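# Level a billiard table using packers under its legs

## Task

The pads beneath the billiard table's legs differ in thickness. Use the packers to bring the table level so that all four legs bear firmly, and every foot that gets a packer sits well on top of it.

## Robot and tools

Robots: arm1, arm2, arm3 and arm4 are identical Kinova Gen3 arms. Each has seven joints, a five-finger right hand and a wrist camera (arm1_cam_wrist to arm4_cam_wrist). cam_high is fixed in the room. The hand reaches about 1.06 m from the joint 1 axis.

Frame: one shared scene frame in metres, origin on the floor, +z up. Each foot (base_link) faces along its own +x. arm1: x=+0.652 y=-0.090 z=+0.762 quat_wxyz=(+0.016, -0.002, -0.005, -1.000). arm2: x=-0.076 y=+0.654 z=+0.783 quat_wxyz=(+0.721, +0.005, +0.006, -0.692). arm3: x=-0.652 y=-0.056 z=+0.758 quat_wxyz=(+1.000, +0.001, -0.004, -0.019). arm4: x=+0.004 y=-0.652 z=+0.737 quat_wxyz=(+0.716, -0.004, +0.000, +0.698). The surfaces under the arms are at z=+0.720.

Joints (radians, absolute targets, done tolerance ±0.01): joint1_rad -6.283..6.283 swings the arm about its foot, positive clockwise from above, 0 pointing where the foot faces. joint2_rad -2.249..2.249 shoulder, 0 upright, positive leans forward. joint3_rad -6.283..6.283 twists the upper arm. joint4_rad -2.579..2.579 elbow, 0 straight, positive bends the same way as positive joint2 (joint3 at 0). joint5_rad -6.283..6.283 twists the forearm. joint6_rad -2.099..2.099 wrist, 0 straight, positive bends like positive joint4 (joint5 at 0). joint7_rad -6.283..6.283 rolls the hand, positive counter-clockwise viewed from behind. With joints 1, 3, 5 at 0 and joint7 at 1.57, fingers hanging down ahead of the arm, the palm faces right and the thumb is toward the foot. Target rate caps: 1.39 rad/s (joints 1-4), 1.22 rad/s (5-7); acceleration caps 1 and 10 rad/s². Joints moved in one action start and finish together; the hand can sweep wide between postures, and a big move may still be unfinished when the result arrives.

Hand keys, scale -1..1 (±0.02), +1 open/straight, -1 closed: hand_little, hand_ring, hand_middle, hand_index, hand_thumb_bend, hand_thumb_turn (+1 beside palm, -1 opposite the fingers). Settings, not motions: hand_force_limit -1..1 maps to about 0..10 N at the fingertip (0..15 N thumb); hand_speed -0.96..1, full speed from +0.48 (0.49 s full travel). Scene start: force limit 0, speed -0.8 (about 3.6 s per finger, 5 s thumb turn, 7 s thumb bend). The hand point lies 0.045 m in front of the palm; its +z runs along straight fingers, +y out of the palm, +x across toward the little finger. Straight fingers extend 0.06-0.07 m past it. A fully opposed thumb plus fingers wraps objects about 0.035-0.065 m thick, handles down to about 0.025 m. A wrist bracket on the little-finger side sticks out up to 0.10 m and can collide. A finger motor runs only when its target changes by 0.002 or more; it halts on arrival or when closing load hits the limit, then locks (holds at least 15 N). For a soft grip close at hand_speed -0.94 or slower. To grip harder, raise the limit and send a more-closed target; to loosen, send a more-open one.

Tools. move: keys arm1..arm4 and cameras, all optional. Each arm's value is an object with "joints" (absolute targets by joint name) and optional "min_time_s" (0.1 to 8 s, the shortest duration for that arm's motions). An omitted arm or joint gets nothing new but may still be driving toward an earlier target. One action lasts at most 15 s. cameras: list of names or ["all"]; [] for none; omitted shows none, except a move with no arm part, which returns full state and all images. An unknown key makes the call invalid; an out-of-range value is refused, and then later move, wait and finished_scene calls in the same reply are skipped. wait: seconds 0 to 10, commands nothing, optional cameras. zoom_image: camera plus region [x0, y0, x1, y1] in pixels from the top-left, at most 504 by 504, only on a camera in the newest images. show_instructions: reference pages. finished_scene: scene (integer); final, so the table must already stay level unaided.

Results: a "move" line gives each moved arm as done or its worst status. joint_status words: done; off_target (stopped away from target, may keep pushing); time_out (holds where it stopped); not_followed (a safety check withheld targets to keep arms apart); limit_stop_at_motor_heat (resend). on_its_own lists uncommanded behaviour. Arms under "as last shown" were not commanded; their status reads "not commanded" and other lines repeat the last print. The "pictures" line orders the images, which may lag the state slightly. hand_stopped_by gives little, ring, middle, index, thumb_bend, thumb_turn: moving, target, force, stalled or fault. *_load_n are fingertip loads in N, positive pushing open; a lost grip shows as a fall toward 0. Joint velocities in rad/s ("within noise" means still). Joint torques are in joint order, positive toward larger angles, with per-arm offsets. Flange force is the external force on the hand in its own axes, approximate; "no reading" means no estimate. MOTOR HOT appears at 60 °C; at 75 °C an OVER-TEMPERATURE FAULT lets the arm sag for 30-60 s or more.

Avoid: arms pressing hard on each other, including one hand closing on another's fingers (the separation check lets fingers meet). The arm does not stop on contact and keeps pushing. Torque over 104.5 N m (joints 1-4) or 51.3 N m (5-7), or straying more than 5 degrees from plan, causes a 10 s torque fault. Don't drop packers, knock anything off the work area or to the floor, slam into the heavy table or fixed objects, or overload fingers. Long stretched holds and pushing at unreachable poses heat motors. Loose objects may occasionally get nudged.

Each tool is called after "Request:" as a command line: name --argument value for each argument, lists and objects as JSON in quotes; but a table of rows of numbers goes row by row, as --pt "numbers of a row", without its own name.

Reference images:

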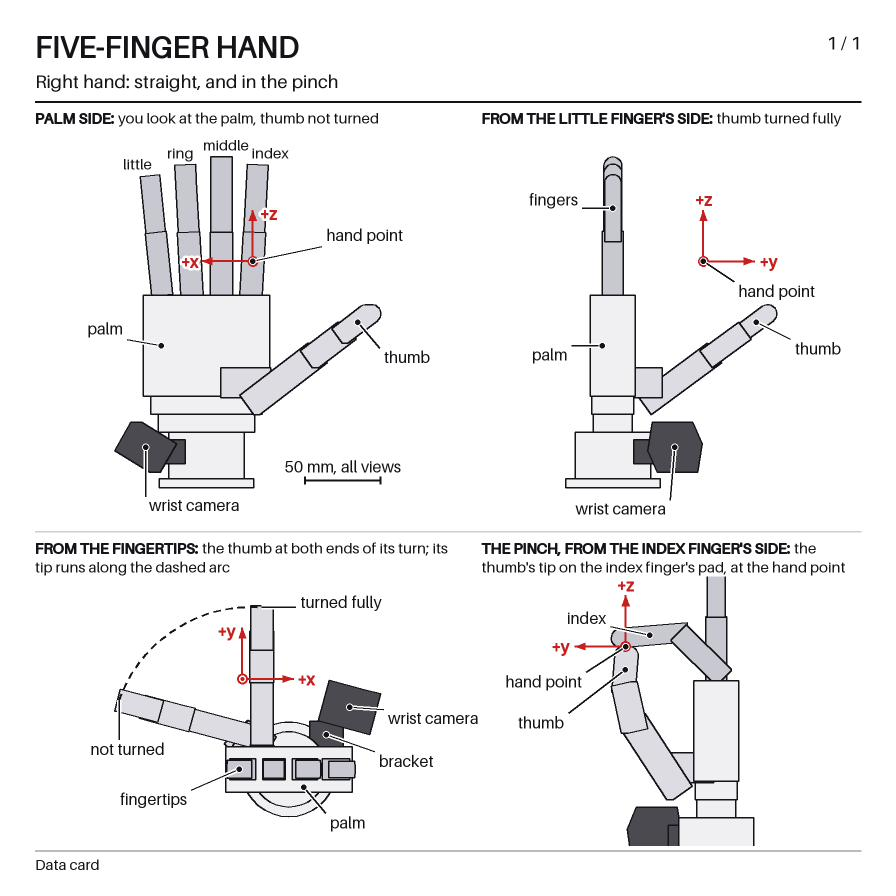

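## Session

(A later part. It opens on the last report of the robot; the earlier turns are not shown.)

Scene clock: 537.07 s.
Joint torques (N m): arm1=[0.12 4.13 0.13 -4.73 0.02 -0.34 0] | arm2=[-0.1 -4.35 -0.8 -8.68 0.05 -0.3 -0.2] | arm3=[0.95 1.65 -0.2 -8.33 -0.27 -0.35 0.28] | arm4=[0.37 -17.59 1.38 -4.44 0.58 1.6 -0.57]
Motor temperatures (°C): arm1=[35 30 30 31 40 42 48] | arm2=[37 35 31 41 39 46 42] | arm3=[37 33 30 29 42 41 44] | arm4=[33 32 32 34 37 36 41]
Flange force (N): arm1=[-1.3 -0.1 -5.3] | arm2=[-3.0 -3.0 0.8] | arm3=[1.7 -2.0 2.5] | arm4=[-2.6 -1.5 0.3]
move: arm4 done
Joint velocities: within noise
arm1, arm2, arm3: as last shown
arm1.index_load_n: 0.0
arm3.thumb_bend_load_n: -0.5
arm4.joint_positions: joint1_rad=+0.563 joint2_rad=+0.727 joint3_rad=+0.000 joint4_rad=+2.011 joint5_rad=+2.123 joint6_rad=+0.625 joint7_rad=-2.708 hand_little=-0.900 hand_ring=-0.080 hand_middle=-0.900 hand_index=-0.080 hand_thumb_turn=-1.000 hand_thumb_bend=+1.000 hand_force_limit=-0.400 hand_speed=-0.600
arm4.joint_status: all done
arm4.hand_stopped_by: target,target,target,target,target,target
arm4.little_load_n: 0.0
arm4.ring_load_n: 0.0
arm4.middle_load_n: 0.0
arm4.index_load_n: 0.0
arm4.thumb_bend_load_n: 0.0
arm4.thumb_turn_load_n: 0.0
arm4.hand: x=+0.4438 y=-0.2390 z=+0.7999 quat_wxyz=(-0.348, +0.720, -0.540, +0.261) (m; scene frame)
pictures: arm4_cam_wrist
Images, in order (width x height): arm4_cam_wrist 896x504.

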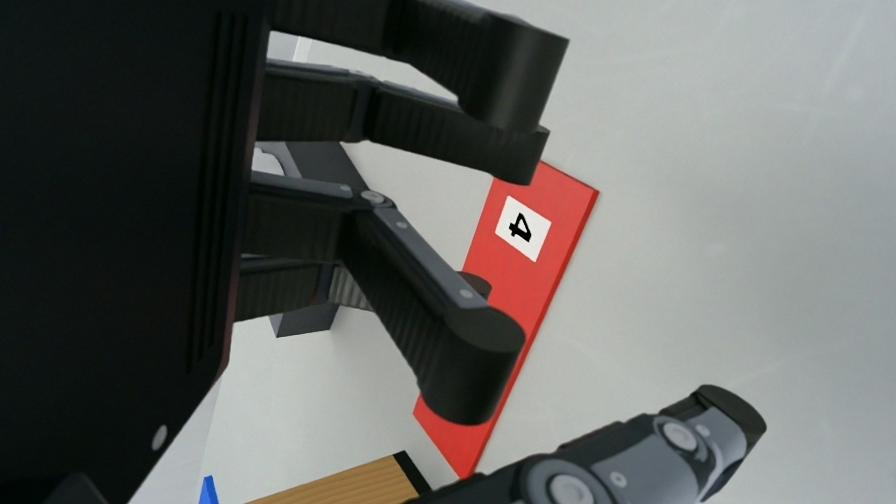

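Request:
move --arm1 '{"joints": {"joint1_rad": 1.2903, "joint2_rad": 0.1933, "joint3_rad": 0, "joint4_rad": 2.1155, "joint5_rad": -0.3433, "joint6_rad": 0.8469, "joint7_rad": -1.3673, "hand_index": 0.5, "hand_middle": 0.5, "hand_ring": 0.5, "hand_little": 0.5}, "min_time_s": 3}' --cameras '["arm1_cam_wrist", "cam_high"]'

Scene clock: 546.83 s.
Joint torques (N m): arm1=[0 -9.79 -0.14 -4.25 -0.52 0.55 0.04] | arm2=[-0.1 -4.36 -0.83 -8.75 0.07 -0.36 -0.22] | arm3=[0.98 1.48 -0.15 -8.27 -0.27 -0.33 0.31] | arm4=[0.29 -17.54 1.43 -4.48 0.58 1.66 -0.6]
Motor temperatures (°C): arm1=[35 30 30 31 40 42 48] | arm2=[37 35 31 41 39 46 42] | arm3=[37 33 30 29 42 41 44] | arm4=[33 32 32 34 37 36 41]
Flange force (N): arm1=[-4.4 0.8 -1.6] | arm2=[-2.8 -3.2 0.9] | arm3=[1.6 -1.5 2.2] | arm4=[-2.4 -1.7 0.2]
move: arm1 done
Joint velocities: within noise
arm1.joint_positions: joint1_rad=+1.290 joint2_rad=+0.193 joint3_rad=+0.000 joint4_rad=+2.115 joint5_rad=-0.343 joint6_rad=+0.847 joint7_rad=-1.367 hand_little=+0.500 hand_ring=+0.500 hand_middle=+0.500 hand_index=+0.500 hand_thumb_turn=+1.000 hand_thumb_bend=+1.000 hand_force_limit=+0.000 hand_speed=-0.800
arm1.joint_status: all done
arm1.hand_stopped_by: target,target,target,target,target,target
arm1.little_load_n: 0.0
arm1.ring_load_n: 0.0
arm1.middle_load_n: 0.0
arm1.index_load_n: 0.0
arm1.thumb_bend_load_n: 0.0
arm1.thumb_turn_load_n: 0.0
arm1.hand: x=+0.4368 y=+0.2100 z=+0.9502 quat_wxyz=(-0.105, -0.793, +0.594, +0.078) (m; scene frame)
arm2.joint_positions: joint1_rad=+0.750 joint2_rad=-0.300 joint3_rad=+0.000 joint4_rad=+1.700 joint5_rad=+0.000 joint6_rad=+1.600 joint7_rad=-1.570 hand_little=+0.990 hand_ring=+0.990 hand_middle=+0.990 hand_index=+0.990 hand_thumb_turn=+1.000 hand_thumb_bend=+1.000 hand_force_limit=+0.000 hand_speed=-0.800
arm2.joint_status: not commanded
arm2.hand_stopped_by: target,target,target,target,target,target
arm2.little_load_n: 0.0
arm2.ring_load_n: 0.0
arm2.middle_load_n: 0.0
arm2.index_load_n: 0.0
arm2.thumb_bend_load_n: 0.0
arm2.thumb_turn_load_n: -0.5
arm2.hand: x=-0.2184 y=+0.4265 z=+1.2052 quat_wxyz=(-0.022, -0.906, -0.417, +0.062) (m; scene frame)
arm3.joint_positions: joint1_rad=+0.700 joint2_rad=-0.450 joint3_rad=+0.000 joint4_rad=+1.630 joint5_rad=-0.060 joint6_rad=+1.930 joint7_rad=-2.500 hand_little=+0.900 hand_ring=+0.100 hand_middle=+0.900 hand_index=+0.100 hand_thumb_turn=-1.000 hand_thumb_bend=+1.000 hand_force_limit=+0.200 hand_speed=-0.600
arm3.joint_status: not commanded
arm3.hand_stopped_by: target,target,target,target,target,target
arm3.little_load_n: 0.0
arm3.ring_load_n: 0.0
arm3.middle_load_n: 0.0
arm3.index_load_n: 0.0
arm3.thumb_bend_load_n: 0.0
arm3.thumb_turn_load_n: 0.0
arm3.hand: x=-0.5155 y=-0.1762 z=+1.2236 quat_wxyz=(-0.015, -0.733, -0.680, -0.033) (m; scene frame)
arm4: as last shown
pictures: arm1_cam_wrist, cam_high
Images, in order (width x height): arm1_cam_wrist 896x504, cam_high 896x504.

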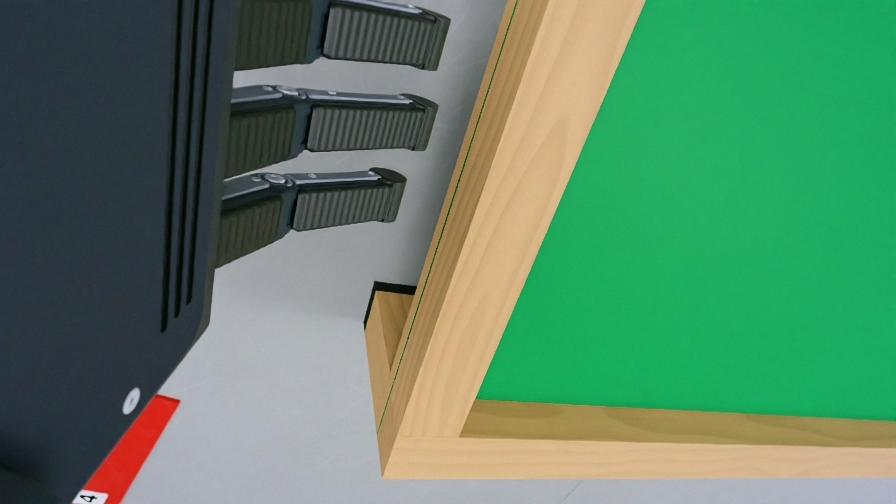

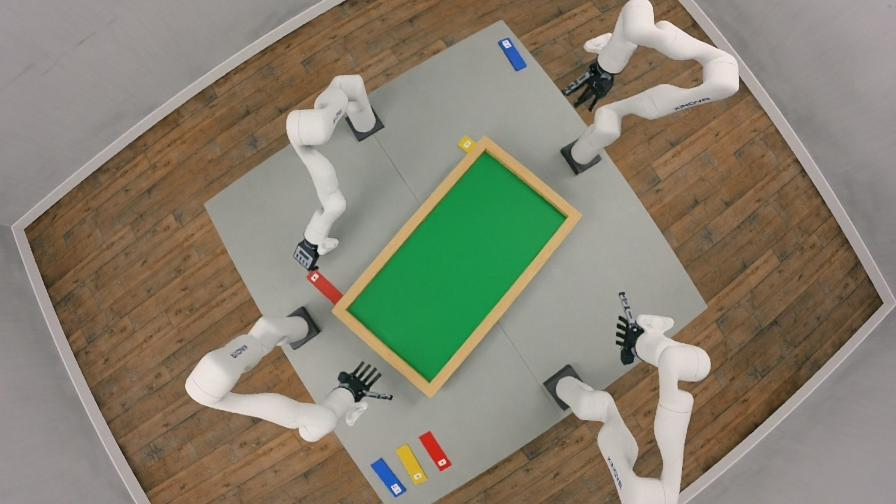

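Request:
move --arm1 '{"joints": {"joint1_rad": 1.2925, "joint2_rad": 0.4301, "joint4_rad": 2.254, "joint5_rad": -0.5471, "joint6_rad": 0.5063, "joint7_rad": -1.1081}, "min_time_s": 2.5}' --cameras '["arm1_cam_wrist"]'

Scene clock: 550.07 s.
Joint torques (N m): arm1=[-0.07 -11.65 -0.3 -1.87 -0.32 0.7 0.06] | arm2=[-0.09 -4.41 -0.83 -8.67 0.05 -0.32 -0.21] | arm3=[0.99 1.6 -0.29 -8.41 -0.28 -0.36 0.27] | arm4=[0.33 -17.58 1.34 -4.49 0.55 1.64 -0.58]
Motor temperatures (°C): arm1=[35 30 30 31 40 42 48] | arm2=[37 35 31 41 39 46 42] | arm3=[37 33 30 29 42 41 44] | arm4=[33 32 32 34 37 36 41]
Flange force (N): arm1=[-4.6 0.3 -0.5] | arm2=[-3.1 -3.2 0.7] | arm3=[1.4 -2.3 2.7] | arm4=[-2.3 -1.5 0.2]
move: arm1 done
Joint velocities: within noise
arm1.joint_positions: joint1_rad=+1.292 joint2_rad=+0.430 joint3_rad=+0.000 joint4_rad=+2.254 joint5_rad=-0.547 joint6_rad=+0.506 joint7_rad=-1.108 hand_little=+0.500 hand_ring=+0.500 hand_middle=+0.500 hand_index=+0.500 hand_thumb_turn=+1.000 hand_thumb_bend=+1.000 hand_force_limit=+0.000 hand_speed=-0.800
arm1.joint_status: all done
arm1.hand_stopped_by: target,target,target,target,target,target
arm1.little_load_n: 0.0
arm1.ring_load_n: 0.5
arm1.middle_load_n: 0.5
arm1.index_load_n: 0.0
arm1.thumb_bend_load_n: 0.0
arm1.thumb_turn_load_n: 0.0
arm1.hand: x=+0.4368 y=+0.2099 z=+0.8492 quat_wxyz=(-0.105, -0.793, +0.595, +0.078) (m; scene frame)
arm2, arm3, arm4: as last shown
arm2.little_load_n: 0.5
arm2.thumb_turn_load_n: 0.0
pictures: arm1_cam_wrist
Images, in order (width x height): arm1_cam_wrist 896x504.

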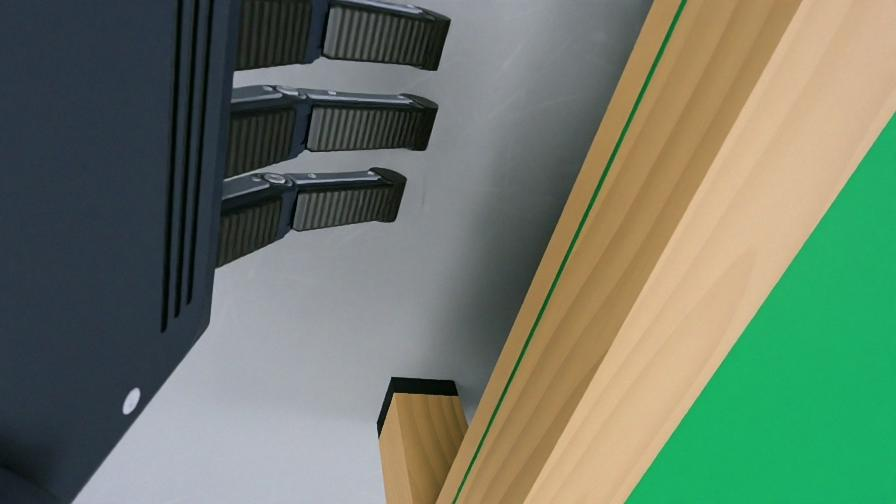

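Request:
move --arm1 '{"joints": {"joint1_rad": 1.1972, "joint2_rad": 0.4304, "joint4_rad": 2.2546, "joint5_rad": -0.5672, "joint6_rad": 0.4832, "joint7_rad": -1.1824}, "min_time_s": 1.5}' --cameras '["arm1_cam_wrist"]'

Scene clock: 553.27 s.
Joint torques (N m): arm1=[-0.03 -11.76 -0.12 -1.92 -0.27 0.7 0.03] | arm2=[-0.09 -4.41 -0.89 -8.67 0.04 -0.33 -0.19] | arm3=[0.9 1.52 -0.21 -8.29 -0.24 -0.35 0.32] | arm4=[0.33 -17.59 1.42 -4.48 0.58 1.64 -0.57]
Motor temperatures (°C): arm1=[35 30 30 31 40 42 48] | arm2=[37 35 31 41 39 46 42] | arm3=[37 33 30 29 42 41 44] | arm4=[33 32 32 34 37 36 41]
Flange force (N): arm1=[-4.3 0.7 0.4] | arm2=[-3.1 -3.3 0.7] | arm3=[1.6 -1.7 2.2] | arm4=[-2.4 -1.5 0.2]
move: arm1 done
Joint velocities: within noise
arm1.joint_positions: joint1_rad=+1.197 joint2_rad=+0.430 joint3_rad=+0.000 joint4_rad=+2.255 joint5_rad=-0.567 joint6_rad=+0.483 joint7_rad=-1.182 hand_little=+0.500 hand_ring=+0.500 hand_middle=+0.500 hand_index=+0.500 hand_thumb_turn=+1.000 hand_thumb_bend=+1.000 hand_force_limit=+0.000 hand_speed=-0.800
arm1.joint_status: all done
arm1.hand_stopped_by: target,target,target,target,target,target
arm1.little_load_n: 0.0
arm1.ring_load_n: 0.5
arm1.middle_load_n: 0.0
arm1.index_load_n: 0.5
arm1.thumb_bend_load_n: 0.0
arm1.thumb_turn_load_n: 0.0
arm1.hand: x=+0.4080 y=+0.2015 z=+0.8492 quat_wxyz=(-0.105, -0.793, +0.595, +0.078) (m; scene frame)
arm2, arm3, arm4: as last shown
arm2.little_load_n: 0.0
pictures: arm1_cam_wrist
Images, in order (width x height): arm1_cam_wrist 896x504.

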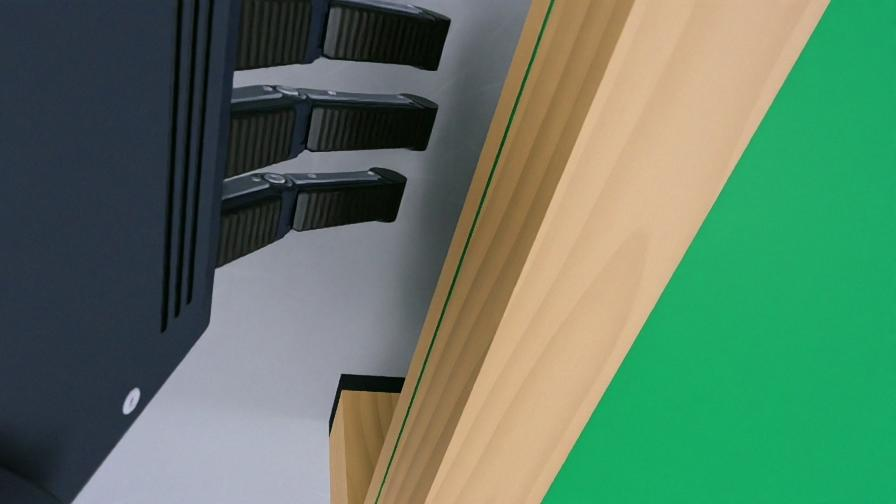

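Request:
move --arm1 '{"joints": {"joint1_rad": 1.3432, "joint2_rad": 0.5677, "joint4_rad": 2.285, "joint5_rad": -1.0989, "joint6_rad": 0.5884, "joint7_rad": -0.5216}, "min_time_s": 3}' --arm4 '{"joints": {"joint1_rad": 0.6084, "joint2_rad": 0.8144, "joint4_rad": 1.7491, "joint5_rad": 1.9368, "joint6_rad": 0.5278, "joint7_rad": -2.4384}, "min_time_s": 3}' --cameras '["arm1_cam_wrist", "arm4_cam_wrist"]'

Scene clock: 560.30 s.
Joint torques (N m): arm1=[-0.02 -12.7 -0.56 -0.64 -0.43 1.56 0.08] | arm2=[-0.2 -4.33 -0.75 -8.65 0.01 -0.36 -0.18] | arm3=[0.98 1.62 -0.21 -8.23 -0.27 -0.41 0.34] | arm4=[0.32 -19.98 1.47 -5.78 0.71 1.34 -0.57]
Motor temperatures (°C): arm1=[35 30 30 31 40 42 48] | arm2=[37 35 31 41 39 46 42] | arm3=[37 33 30 29 42 41 44] | arm4=[33 32 32 34 37 36 41]
Flange force (N): arm1=[-4.7 0.3 0.0] | arm2=[-3.0 -2.9 0.5] | arm3=[1.7 -1.9 1.9] | arm4=[-2.6 -2.4 0.4]
move: arm1 done; arm4 done
Joint velocities: within noise
arm1.joint_positions: joint1_rad=+1.343 joint2_rad=+0.568 joint3_rad=+0.000 joint4_rad=+2.285 joint5_rad=-1.099 joint6_rad=+0.588 joint7_rad=-0.522 hand_little=+0.500 hand_ring=+0.500 hand_middle=+0.500 hand_index=+0.500 hand_thumb_turn=+1.000 hand_thumb_bend=+1.000 hand_force_limit=+0.000 hand_speed=-0.800
arm1.joint_status: all done
arm1.hand_stopped_by: target,target,target,target,target,target
arm1.little_load_n: 0.0
arm1.ring_load_n: 0.0
arm1.middle_load_n: 0.0
arm1.index_load_n: 0.0
arm1.thumb_bend_load_n: -0.5
arm1.thumb_turn_load_n: 0.0
arm1.hand: x=+0.3830 y=+0.1938 z=+0.8488 quat_wxyz=(-0.207, -0.773, +0.579, +0.155) (m; scene frame)
arm2, arm3: as last shown
arm3.index_load_n: 0.5
arm4.joint_positions: joint1_rad=+0.608 joint2_rad=+0.814 joint3_rad=+0.000 joint4_rad=+1.749 joint5_rad=+1.937 joint6_rad=+0.528 joint7_rad=-2.438 hand_little=-0.900 hand_ring=-0.080 hand_middle=-0.900 hand_index=-0.080 hand_thumb_turn=-1.000 hand_thumb_bend=+1.000 hand_force_limit=-0.400 hand_speed=-0.600
arm4.joint_status: all done
arm4.hand_stopped_by: target,target,target,target,target,target
arm4.little_load_n: 0.0
arm4.ring_load_n: 0.0
arm4.middle_load_n: 0.0
arm4.index_load_n: 0.0
arm4.thumb_bend_load_n: 0.0
arm4.thumb_turn_load_n: 0.0
arm4.hand: x=+0.5024 y=-0.1902 z=+0.8000 quat_wxyz=(-0.348, +0.720, -0.540, +0.261) (m; scene frame)
pictures: arm1_cam_wrist, arm4_cam_wrist
Images, in order (width x height): arm1_cam_wrist 896x504, arm4_cam_wrist 896x504.

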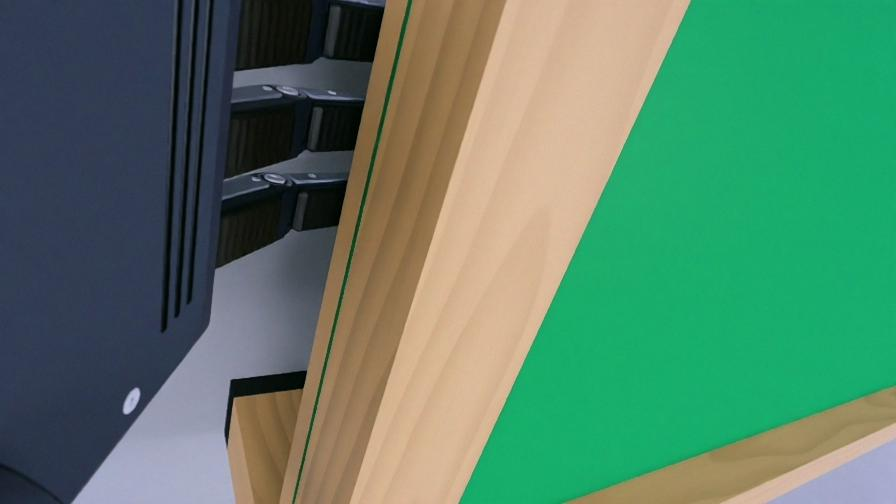

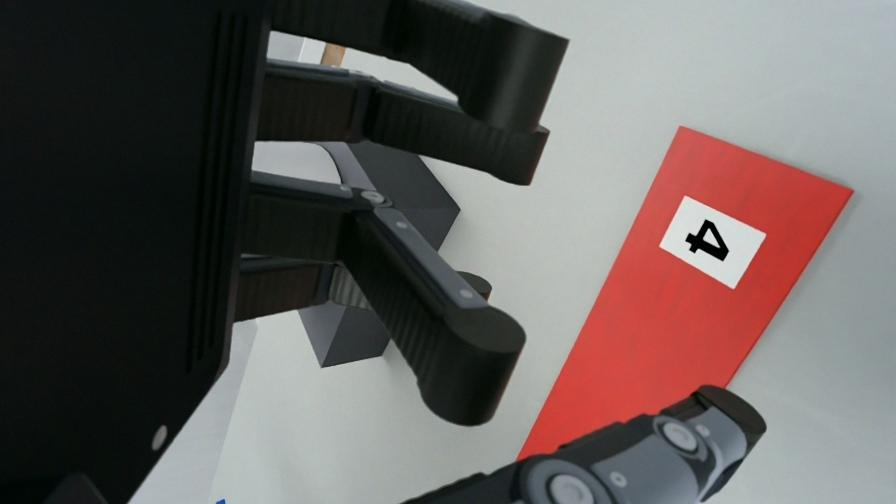

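Request:
move --arm4 '{"joints": {"joint1_rad": 0.6125, "joint2_rad": 0.9237, "joint4_rad": 1.7397, "joint5_rad": 2.0898, "joint6_rad": 0.5689, "joint7_rad": -2.6142}, "min_time_s": 1.5}'

Request:
move --arm4 '{"joints": {"joint1_rad": 0.6125, "joint2_rad": 0.9466, "joint4_rad": 1.7373, "joint5_rad": 2.1167, "joint6_rad": 0.5793, "joint7_rad": -2.6462}, "min_time_s": 1}' --cameras '["arm4_cam_wrist"]'

Scene clock: 562.87 s.
Joint torques (N m): arm1=[0.12 -12.82 -0.42 -0.47 -0.31 1.6 0.1] | arm2=[-0.09 -4.41 -0.84 -8.77 0.07 -0.32 -0.18] | arm3=[0.98 1.62 -0.23 -8.31 -0.18 -0.36 0.3] | arm4=[0.38 -20.54 1.58 -5.11 0.65 1.56 -0.55]
Motor temperatures (°C): arm1=[35 30 30 31 40 42 48] | arm2=[37 35 31 41 39 46 42] | arm3=[37 33 30 29 42 41 44] | arm4=[33 32 32 34 37 36 41]
Flange force (N): arm1=[-5.1 0.5 1.0] | arm2=[-3.0 -3.1 1.0] | arm3=[1.7 -1.9 2.3] | arm4=[-2.4 -1.7 0.4]
move: arm4 done
Joint velocities: within noise
arm1, arm2, arm3: as last shown
arm1.thumb_bend_load_n: 0.0
arm3.index_load_n: 0.0
arm4.joint_positions: joint1_rad=+0.613 joint2_rad=+0.924 joint3_rad=+0.000 joint4_rad=+1.740 joint5_rad=+2.090 joint6_rad=+0.569 joint7_rad=-2.614 hand_little=-0.900 hand_ring=-0.080 hand_middle=-0.900 hand_index=-0.080 hand_thumb_turn=-1.000 hand_thumb_bend=+1.000 hand_force_limit=-0.400 hand_speed=-0.600
arm4.joint_status: all done
arm4.hand_stopped_by: target,target,target,target,target,target
arm4.little_load_n: 0.0
arm4.ring_load_n: 0.0
arm4.middle_load_n: 0.0
arm4.index_load_n: 0.0
arm4.thumb_bend_load_n: 0.0
arm4.thumb_turn_load_n: 0.0
arm4.hand: x=+0.5057 y=-0.1895 z=+0.7491 quat_wxyz=(-0.348, +0.720, -0.541, +0.260) (m; scene frame)
pictures: none

Scene clock: 564.17 s.
Joint torques (N m): arm1=[-0.02 -12.72 -0.53 -0.54 -0.39 1.54 0.09] | arm2=[-0.12 -4.39 -0.86 -8.72 0.03 -0.29 -0.23] | arm3=[0.97 1.48 -0.3 -8.22 -0.31 -0.41 0.34] | arm4=[0.34 -20.69 1.63 -4.93 0.59 1.58 -0.54]
Motor temperatures (°C): arm1=[35 30 30 31 40 42 48] | arm2=[37 35 31 41 39 46 42] | arm3=[37 33 30 29 42 41 44] | arm4=[33 32 32 34 37 36 41]
Flange force (N): arm1=[-5.0 0.3 0.1] | arm2=[-3.0 -3.3 0.9] | arm3=[1.3 -1.8 1.7] | arm4=[-2.1 -1.4 0.6]
move: arm4 done
Joint velocities: within noise
arm1, arm2, arm3: as last shown
arm1.thumb_bend_load_n: -0.5
arm2.little_load_n: 0.5
arm2.thumb_bend_load_n: -0.5
arm4.joint_positions: joint1_rad=+0.613 joint2_rad=+0.947 joint3_rad=+0.000 joint4_rad=+1.737 joint5_rad=+2.117 joint6_rad=+0.579 joint7_rad=-2.646 hand_little=-0.900 hand_ring=-0.080 hand_middle=-0.900 hand_index=-0.080 hand_thumb_turn=-1.000 hand_thumb_bend=+1.000 hand_force_limit=-0.400 hand_speed=-0.600
arm4.joint_status: all done
arm4.hand_stopped_by: target,target,target,target,target,target
arm4.little_load_n: 0.5
arm4.ring_load_n: 0.0
arm4.middle_load_n: 0.5
arm4.index_load_n: 0.0
arm4.thumb_bend_load_n: 0.0
arm4.thumb_turn_load_n: 0.0
arm4.hand: x=+0.5057 y=-0.1897 z=+0.7384 quat_wxyz=(-0.348, +0.720, -0.541, +0.260) (m; scene frame)
pictures: arm4_cam_wrist
Images, in order (width x height): arm4_cam_wrist 896x504.

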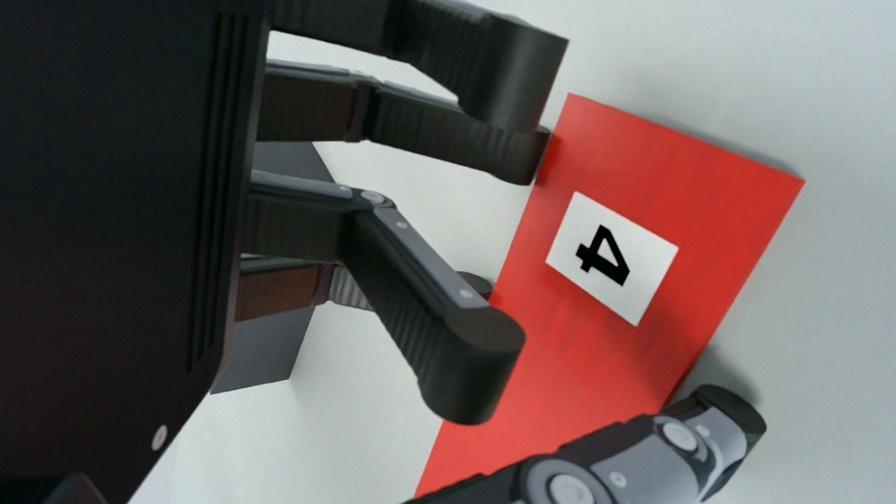

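Request:
move --arm4 '{"joints": {"hand_thumb_bend": 0.5, "hand_speed": -0.88, "hand_force_limit": -0.2}}'

Request:
move --arm1 '{"joints": {"joint1_rad": 1.3432, "joint2_rad": 0.5186, "joint4_rad": 2.2748, "joint5_rad": -1.0238, "joint6_rad": 0.6175, "joint7_rad": -0.6129}, "min_time_s": 2}'

Request:
move --arm1 '{"joints": {"joint1_rad": 1.3432, "joint2_rad": 0.4839, "joint4_rad": 2.2658, "joint5_rad": -0.9731, "joint6_rad": 0.6411, "joint7_rad": -0.6753}, "min_time_s": 2}' --cameras '["arm1_cam_wrist", "arm4_cam_wrist", "arm3_cam_wrist"]'

Scene clock: 568.17 s.
Joint torques (N m): arm1=[0.11 -12.82 -0.61 -0.54 -0.28 1.55 0.09] | arm2=[-0.12 -4.37 -0.86 -8.69 0.06 -0.36 -0.26] | arm3=[0.91 1.5 -0.19 -8.27 -0.27 -0.36 0.32] | arm4=[0.42 -18.76 1.31 -4.03 0.43 1.1 -0.53]
Motor temperatures (°C): arm1=[35 30 30 31 40 42 48] | arm2=[37 35 31 41 39 46 42] | arm3=[37 33 30 29 42 41 44] | arm4=[33 32 32 34 37 36 41]
Flange force (N): arm1=[-5.0 0.4 0.6] | arm2=[-3.0 -3.4 0.6] | arm3=[1.6 -1.6 2.1] | arm4=[-2.3 -3.8 -1.3]
move: arm4 off_target
Joint velocities: within noise
arm1, arm2, arm3: as last shown
arm1.thumb_bend_load_n: 0.0
arm2.little_load_n: 0.0
arm2.index_load_n: -0.5
arm2.thumb_bend_load_n: 0.0
arm4.joint_positions: joint1_rad=+0.612 joint2_rad=+0.947 joint3_rad=+0.000 joint4_rad=+1.737 joint5_rad=+2.117 joint6_rad=+0.579 joint7_rad=-2.646 hand_little=-0.900 hand_ring=-0.080 hand_middle=-0.900 hand_index=-0.080 hand_thumb_turn=-1.000 hand_thumb_bend=+0.867 hand_force_limit=-0.200 hand_speed=-0.880
arm4.joint_status: hand_thumb_bend off_target (ended at +0.867, target +0.500); the others done
arm4.hand_stopped_by: target,target,target,target,force,target
arm4.little_load_n: 0.0
arm4.ring_load_n: 2.5
arm4.middle_load_n: 0.0
arm4.index_load_n: 2.5
arm4.thumb_bend_load_n: 5.5
arm4.thumb_turn_load_n: 0.5
arm4.hand: x=+0.5057 y=-0.1897 z=+0.7384 quat_wxyz=(-0.348, +0.720, -0.541, +0.260) (m; scene frame)
pictures: none

Scene clock: 570.47 s.
Joint torques (N m): arm1=[1.8 -23.38 -1.33 -4.39 -2.08 5.47 0.14] | arm2=[-0.06 -4.31 -0.86 -8.7 0.1 -0.33 -0.23] | arm3=[0.93 1.6 -0.21 -8.24 -0.27 -0.36 0.3] | arm4=[0.38 -18.7 1.29 -4.09 0.45 1.1 -0.53]
Motor temperatures (°C): arm1=[35 30 30 31 40 42 48] | arm2=[37 35 31 41 39 46 42] | arm3=[37 33 30 29 42 41 44] | arm4=[33 32 32 34 37 36 41]
Flange force (N): arm1=[-5.7 -11.8 33.2] | arm2=[-2.8 -3.3 0.8] | arm3=[1.6 -1.9 2.0] | arm4=[-2.2 -3.9 -1.6]
move: arm1 done
Joint velocities: within noise
arm1.joint_positions: joint1_rad=+1.343 joint2_rad=+0.519 joint3_rad=+0.000 joint4_rad=+2.275 joint5_rad=-1.024 joint6_rad=+0.618 joint7_rad=-0.613 hand_little=+0.500 hand_ring=+0.501 hand_middle=+0.501 hand_index=+0.501 hand_thumb_turn=+1.000 hand_thumb_bend=+1.000 hand_force_limit=+0.000 hand_speed=-0.800
arm1.joint_status: all done
arm1.hand_stopped_by: target,target,target,target,target,target
arm1.little_load_n: 3.5
arm1.ring_load_n: 6.0
arm1.middle_load_n: 5.0
arm1.index_load_n: 5.0
arm1.thumb_bend_load_n: -0.5
arm1.thumb_turn_load_n: 0.0
arm1.hand: x=+0.3830 y=+0.1940 z=+0.8654 quat_wxyz=(-0.207, -0.773, +0.579, +0.155) (m; scene frame)
arm2, arm3, arm4: as last shown
arm2.index_load_n: 0.0
arm3.thumb_bend_load_n: -0.5
arm4.index_load_n: 3.0
pictures: none

Scene clock: 572.77 s.
Joint torques (N m): arm1=[1.93 -22.98 -1.04 -4.98 -2.27 5.18 0.12] | arm2=[-0.07 -4.36 -0.83 -8.69 0.01 -0.33 -0.23] | arm3=[0.99 1.56 -0.29 -8.33 -0.24 -0.29 0.3] | arm4=[0.37 -18.74 1.34 -4.09 0.46 1.12 -0.55]
Motor temperatures (°C): arm1=[35 30 30 31 40 42 48] | arm2=[37 35 31 41 39 46 42] | arm3=[37 33 30 29 42 41 44] | arm4=[33 32 32 34 37 36 41]
Flange force (N): arm1=[-6.0 -11.1 32.9] | arm2=[-3.0 -3.2 0.7] | arm3=[1.3 -1.9 2.5] | arm4=[-2.2 -3.9 -1.5]
move: arm1 done
Joint velocities: within noise
arm1.joint_positions: joint1_rad=+1.343 joint2_rad=+0.484 joint3_rad=+0.000 joint4_rad=+2.266 joint5_rad=-0.973 joint6_rad=+0.641 joint7_rad=-0.675 hand_little=+0.500 hand_ring=+0.501 hand_middle=+0.501 hand_index=+0.501 hand_thumb_turn=+1.000 hand_thumb_bend=+1.000 hand_force_limit=+0.000 hand_speed=-0.800
arm1.joint_status: all done
arm1.hand_stopped_by: target,target,target,target,target,target
arm1.little_load_n: 3.5
arm1.ring_load_n: 5.5
arm1.middle_load_n: 5.0
arm1.index_load_n: 5.0
arm1.thumb_bend_load_n: 0.0
arm1.thumb_turn_load_n: 0.0
arm1.hand: x=+0.3831 y=+0.1942 z=+0.8773 quat_wxyz=(-0.207, -0.773, +0.579, +0.155) (m; scene frame)
arm2.joint_positions: joint1_rad=+0.750 joint2_rad=-0.300 joint3_rad=+0.000 joint4_rad=+1.700 joint5_rad=+0.000 joint6_rad=+1.600 joint7_rad=-1.570 hand_little=+0.990 hand_ring=+0.990 hand_middle=+0.990 hand_index=+0.990 hand_thumb_turn=+1.000 hand_thumb_bend=+1.000 hand_force_limit=+0.000 hand_speed=-0.800
arm2.joint_status: not commanded
arm2.hand_stopped_by: target,target,target,target,target,target
arm2.little_load_n: 0.0
arm2.ring_load_n: 0.0
arm2.middle_load_n: 0.0
arm2.index_load_n: 0.0
arm2.thumb_bend_load_n: 0.0
arm2.thumb_turn_load_n: 0.0
arm2.hand: x=-0.2184 y=+0.4265 z=+1.2052 quat_wxyz=(-0.022, -0.906, -0.417, +0.062) (m; scene frame)
arm3.joint_positions: joint1_rad=+0.700 joint2_rad=-0.450 joint3_rad=+0.000 joint4_rad=+1.630 joint5_rad=-0.060 joint6_rad=+1.930 joint7_rad=-2.500 hand_little=+0.900 hand_ring=+0.100 hand_middle=+0.900 hand_index=+0.100 hand_thumb_turn=-1.000 hand_thumb_bend=+1.000 hand_force_limit=+0.200 hand_speed=-0.600
arm3.joint_status: not commanded
arm3.hand_stopped_by: target,target,target,target,target,target
arm3.little_load_n: 0.0
arm3.ring_load_n: 0.0
arm3.middle_load_n: 0.0
arm3.index_load_n: 0.0
arm3.thumb_bend_load_n: 0.0
arm3.thumb_turn_load_n: 0.0
arm3.hand: x=-0.5155 y=-0.1762 z=+1.2236 quat_wxyz=(-0.015, -0.733, -0.680, -0.033) (m; scene frame)
arm4: as last shown
arm4.index_load_n: 2.5
pictures: arm1_cam_wrist, arm3_cam_wrist, arm4_cam_wrist
Images, in order (width x height): arm1_cam_wrist 896x504, arm3_cam_wrist 896x504, arm4_cam_wrist 896x504.

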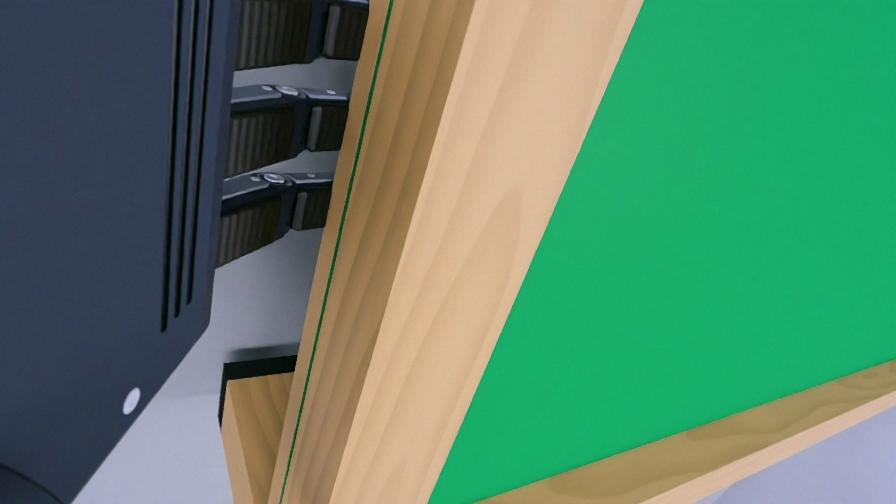

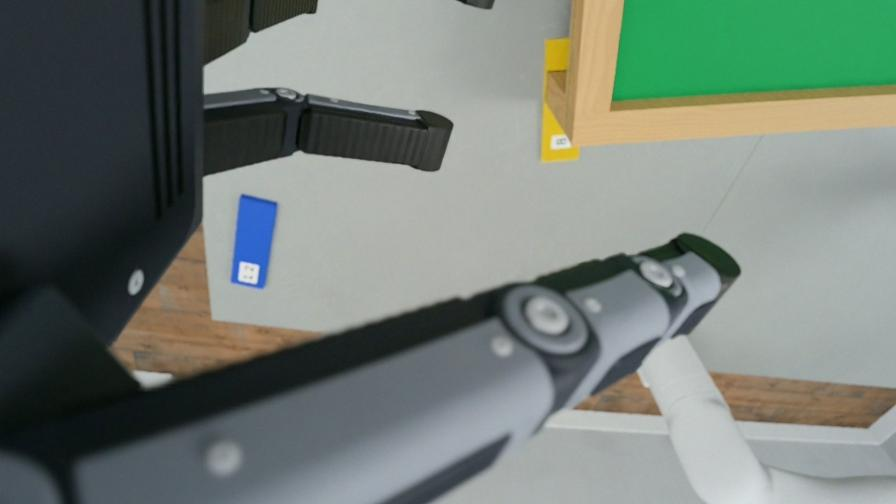

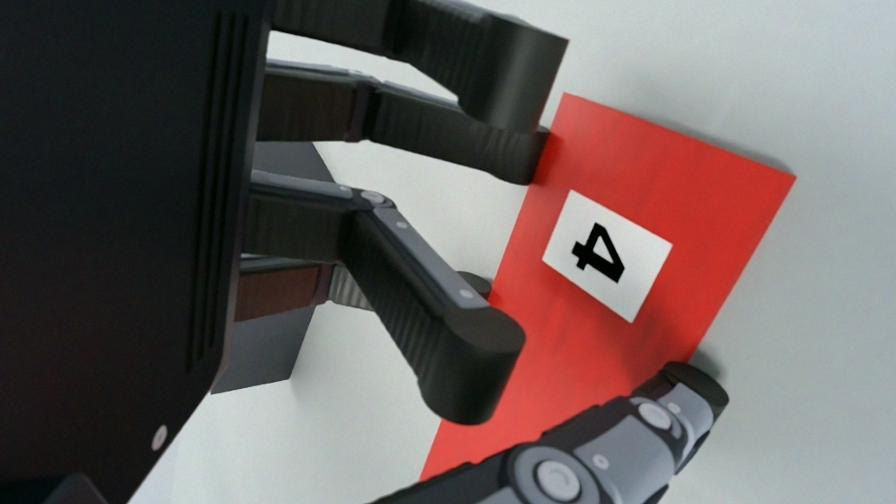

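Request:
move --arm4 '{"joints": {"joint1_rad": 0.5824, "joint2_rad": 0.9573, "joint4_rad": 1.6993, "joint5_rad": 2.0432, "joint6_rad": 0.5776, "joint7_rad": -2.59}, "min_time_s": 1.2}'

Request:
move --arm4 '{"joints": {"joint1_rad": 0.5537, "joint2_rad": 0.9693, "joint4_rad": 1.6582, "joint5_rad": 1.9691, "joint6_rad": 0.5782, "joint7_rad": -2.5313}, "min_time_s": 1.2}' --cameras '["arm1_cam_wrist", "arm4_cam_wrist", "cam_high"]'

Request:
zoom_image --camera "cam_high" --region '[300, 230, 400, 330]'

Scene clock: 574.90 s.
Joint torques (N m): arm1=[1.95 -23.09 -0.93 -4.94 -2.28 5.24 0.21] | arm2=[-0.05 -4.34 -0.83 -8.71 0.08 -0.3 -0.23] | arm3=[1 1.63 -0.19 -8.27 -0.25 -0.32 0.35] | arm4=[-0.02 -19.53 1.02 -4.57 0.59 1.05 -0.57]
Motor temperatures (°C): arm1=[35 30 30 31 40 42 48] | arm2=[37 35 31 41 39 46 42] | arm3=[37 33 30 29 42 41 44] | arm4=[33 32 32 34 37 36 41]
Flange force (N): arm1=[-6.3 -10.9 33.2] | arm2=[-2.9 -3.2 0.9] | arm3=[1.8 -1.7 2.3] | arm4=[-1.9 -3.7 -0.9]
move: arm4 done
Joint velocities: within noise
arm1, arm2, arm3: as last shown
arm3.little_load_n: -0.5
arm3.thumb_turn_load_n: -0.5
arm4.joint_positions: joint1_rad=+0.582 joint2_rad=+0.957 joint3_rad=+0.000 joint4_rad=+1.699 joint5_rad=+2.043 joint6_rad=+0.578 joint7_rad=-2.590 hand_little=-0.900 hand_ring=-0.080 hand_middle=-0.900 hand_index=-0.080 hand_thumb_turn=-1.000 hand_thumb_bend=+0.867 hand_force_limit=-0.200 hand_speed=-0.880
arm4.joint_status: all done
arm4.hand_stopped_by: target,target,target,target,force,target
arm4.little_load_n: 0.0
arm4.ring_load_n: 1.5
arm4.middle_load_n: 0.0
arm4.index_load_n: 2.5
arm4.thumb_bend_load_n: 4.0
arm4.thumb_turn_load_n: 0.0
arm4.hand: x=+0.5002 y=-0.1722 z=+0.7385 quat_wxyz=(-0.348, +0.720, -0.540, +0.260) (m; scene frame)
pictures: none

Scene clock: 576.40 s.
Joint torques (N m): arm1=[2.09 -23.11 -1.07 -5.03 -2.26 5.17 0.13] | arm2=[-0.13 -4.36 -0.84 -8.78 0.08 -0.33 -0.28] | arm3=[0.94 1.48 -0.2 -8.23 -0.31 -0.36 0.29] | arm4=[0.11 -20.27 1.24 -4.85 0.66 1.17 -0.6]
Motor temperatures (°C): arm1=[35 30 30 31 40 42 48] | arm2=[37 35 31 41 39 46 42] | arm3=[37 33 30 29 42 41 44] | arm4=[33 32 32 34 37 36 41]
Flange force (N): arm1=[-6.2 -10.9 33.1] | arm2=[-2.8 -3.4 1.0] | arm3=[1.4 -1.7 1.9] | arm4=[-2.6 -3.6 -0.2]
move: arm4 done
Joint velocities: within noise
arm1, arm2, arm3: as last shown
arm3.little_load_n: 0.0
arm3.thumb_bend_load_n: -0.5
arm3.thumb_turn_load_n: 0.0
arm4.joint_positions: joint1_rad=+0.554 joint2_rad=+0.969 joint3_rad=+0.000 joint4_rad=+1.658 joint5_rad=+1.969 joint6_rad=+0.578 joint7_rad=-2.531 hand_little=-0.900 hand_ring=-0.080 hand_middle=-0.900 hand_index=-0.080 hand_thumb_turn=-1.000 hand_thumb_bend=+0.867 hand_force_limit=-0.200 hand_speed=-0.880
arm4.joint_status: all done
arm4.hand_stopped_by: target,target,target,target,force,target
arm4.little_load_n: 0.0
arm4.ring_load_n: 1.5
arm4.middle_load_n: 0.0
arm4.index_load_n: 2.0
arm4.thumb_bend_load_n: 3.5
arm4.thumb_turn_load_n: 0.0
arm4.hand: x=+0.4950 y=-0.1546 z=+0.7387 quat_wxyz=(-0.348, +0.720, -0.540, +0.261) (m; scene frame)
pictures: arm1_cam_wrist, arm4_cam_wrist, cam_high
Images, in order (width x height): arm1_cam_wrist 896x504, arm4_cam_wrist 896x504, cam_high 896x504.

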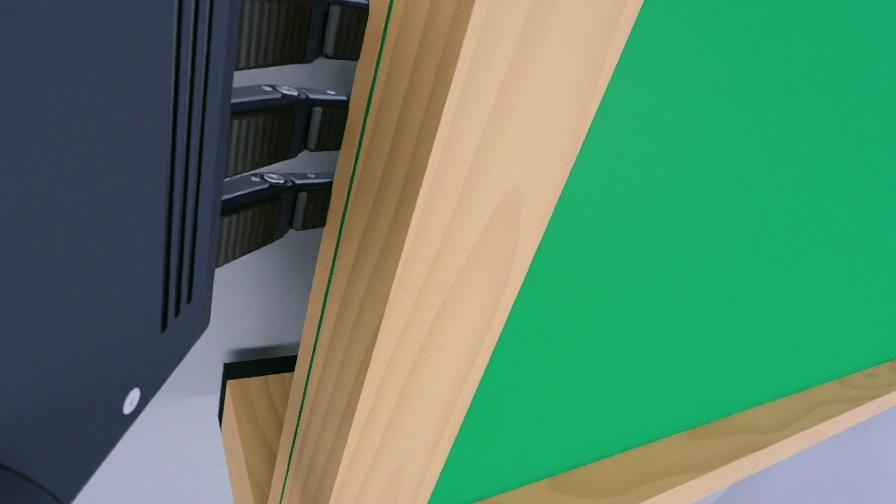

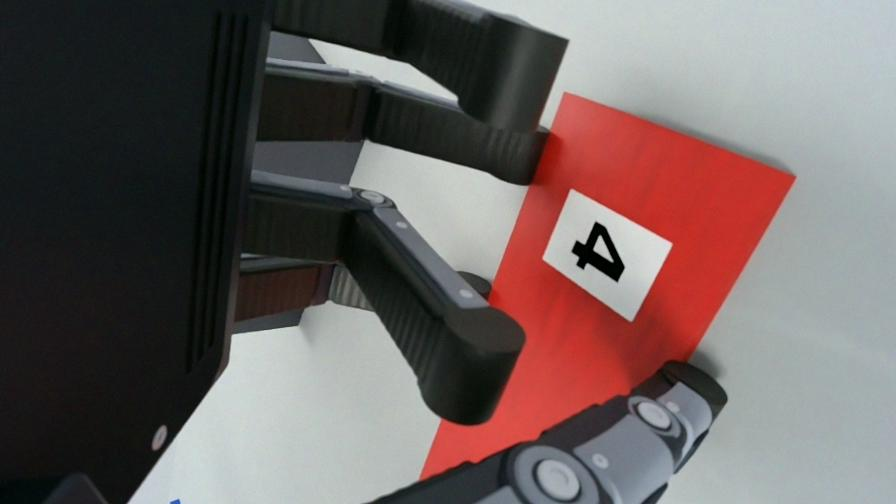

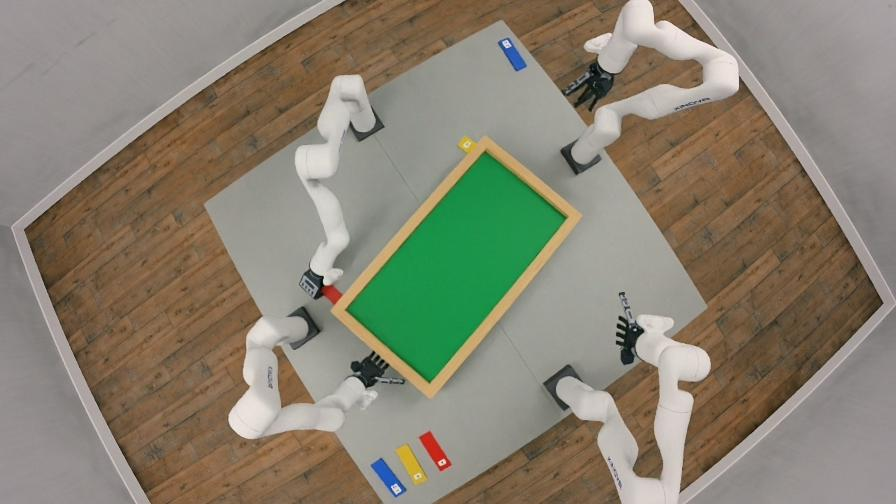

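Scaled by 5.040.

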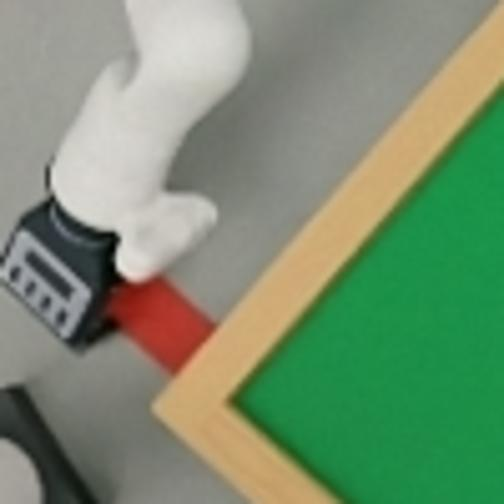

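Request:
move --arm4 '{"joints": {"joint1_rad": 0.5262, "joint2_rad": 0.9828, "joint4_rad": 1.6142, "joint5_rad": 1.8946, "joint6_rad": 0.5811, "joint7_rad": -2.4704}, "min_time_s": 1.2}'

Request:
move --arm4 '{"joints": {"joint1_rad": 0.5001, "joint2_rad": 0.9977, "joint4_rad": 1.5672, "joint5_rad": 1.8194, "joint6_rad": 0.5863, "joint7_rad": -2.4071}, "min_time_s": 1.2}' --cameras '["arm1_cam_wrist", "arm4_cam_wrist", "cam_high"]'

Request:
zoom_image --camera "cam_high" --region '[300, 230, 400, 330]'

Scene clock: 578.63 s.
Joint torques (N m): arm1=[1.89 -23.12 -1.04 -4.94 -2.24 5.23 0.11] | arm2=[-0.12 -4.32 -0.79 -8.75 0.06 -0.3 -0.22] | arm3=[1.06 1.48 -0.23 -8.29 -0.25 -0.37 0.27] | arm4=[0.18 -20.82 1.35 -5.17 0.7 1.14 -0.58]
Motor temperatures (°C): arm1=[35 30 30 31 40 42 48] | arm2=[37 35 31 41 39 46 42] | arm3=[37 33 30 29 42 41 44] | arm4=[33 32 32 34 37 36 41]
Flange force (N): arm1=[-6.1 -11.5 33.5] | arm2=[-2.8 -3.1 1.0] | arm3=[1.3 -1.8 2.1] | arm4=[-2.7 -3.3 -0.1]
move: arm4 done
Joint velocities: within noise
arm1, arm2, arm3: as last shown
arm1.ring_load_n: 6.0
arm3.ring_load_n: 0.5
arm3.thumb_bend_load_n: 0.0
arm4.joint_positions: joint1_rad=+0.526 joint2_rad=+0.983 joint3_rad=+0.000 joint4_rad=+1.614 joint5_rad=+1.895 joint6_rad=+0.581 joint7_rad=-2.470 hand_little=-0.900 hand_ring=-0.080 hand_middle=-0.900 hand_index=-0.080 hand_thumb_turn=-1.000 hand_thumb_bend=+0.866 hand_force_limit=-0.200 hand_speed=-0.880
arm4.joint_status: all done
arm4.hand_stopped_by: target,target,target,target,force,target
arm4.little_load_n: 0.0
arm4.ring_load_n: 0.5
arm4.middle_load_n: 0.0
arm4.index_load_n: 1.5
arm4.thumb_bend_load_n: 2.0
arm4.thumb_turn_load_n: -0.5
arm4.hand: x=+0.4900 y=-0.1370 z=+0.7389 quat_wxyz=(-0.348, +0.720, -0.540, +0.261) (m; scene frame)
pictures: none

Scene clock: 580.13 s.
Joint torques (N m): arm1=[1.98 -23.12 -1.04 -4.92 -2.19 5.2 0.18] | arm2=[-0.13 -4.39 -0.84 -8.68 0.02 -0.36 -0.24] | arm3=[0.97 1.61 -0.17 -8.21 -0.23 -0.39 0.28] | arm4=[0.21 -21.25 1.46 -5.37 0.77 1.14 -0.56]
Motor temperatures (°C): arm1=[35 30 30 31 40 42 48] | arm2=[37 35 31 41 39 46 42] | arm3=[37 33 30 29 42 41 44] | arm4=[33 32 32 34 37 36 41]
Flange force (N): arm1=[-6.4 -11.0 33.3] | arm2=[-3.1 -3.3 0.6] | arm3=[1.7 -1.8 1.9] | arm4=[-2.9 -3.3 0.1]
move: arm4 done
Joint velocities: within noise
arm1, arm2, arm3: as last shown
arm3.ring_load_n: 0.0
arm3.thumb_turn_load_n: 0.5
arm4.joint_positions: joint1_rad=+0.500 joint2_rad=+0.998 joint3_rad=+0.000 joint4_rad=+1.567 joint5_rad=+1.819 joint6_rad=+0.586 joint7_rad=-2.407 hand_little=-0.900 hand_ring=-0.080 hand_middle=-0.900 hand_index=-0.080 hand_thumb_turn=-1.000 hand_thumb_bend=+0.866 hand_force_limit=-0.200 hand_speed=-0.880
arm4.joint_status: all done
arm4.hand_stopped_by: target,target,target,target,force,target
arm4.little_load_n: 0.0
arm4.ring_load_n: 0.5
arm4.middle_load_n: 0.0
arm4.index_load_n: 1.0
arm4.thumb_bend_load_n: 1.5
arm4.thumb_turn_load_n: 0.0
arm4.hand: x=+0.4851 y=-0.1194 z=+0.7390 quat_wxyz=(-0.348, +0.720, -0.540, +0.261) (m; scene frame)
pictures: arm1_cam_wrist, arm4_cam_wrist, cam_high
Images, in order (width x height): arm1_cam_wrist 896x504, arm4_cam_wrist 896x504, cam_high 896x504.

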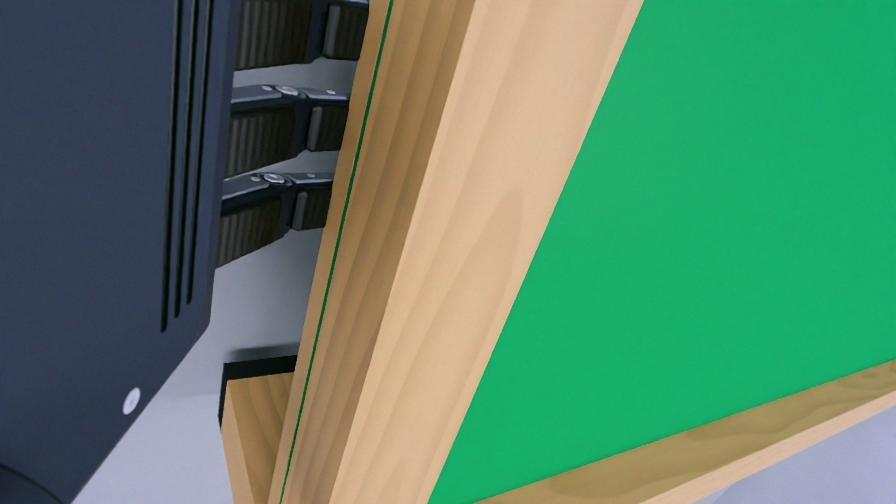

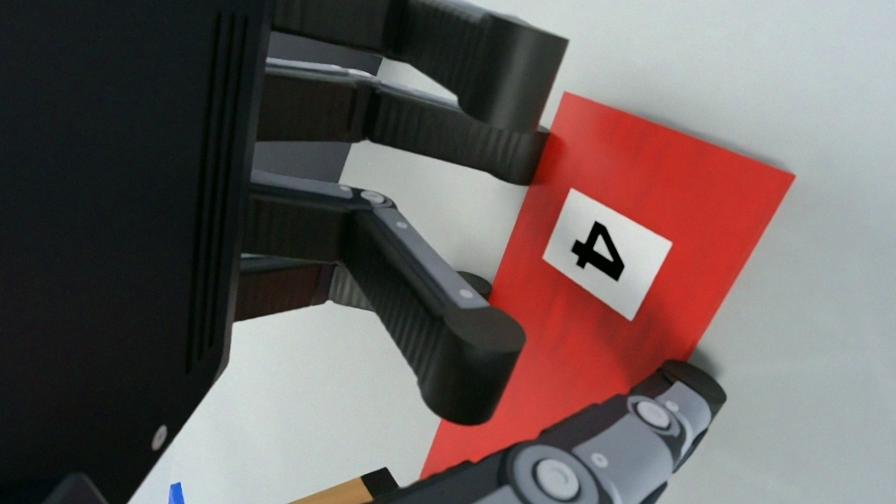

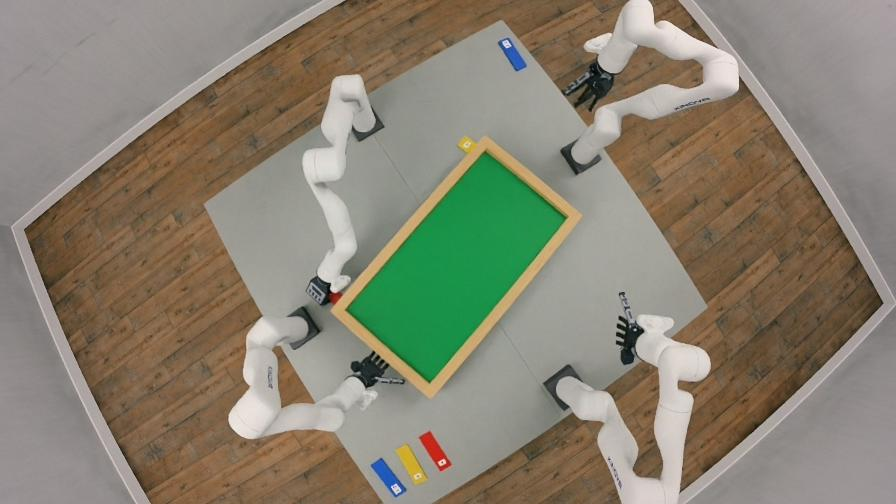

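Scaled by 5.040.

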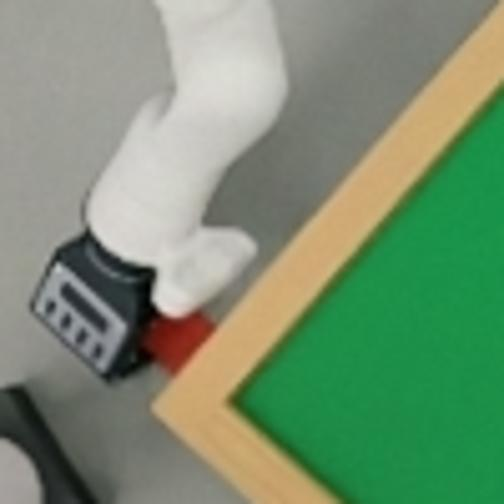

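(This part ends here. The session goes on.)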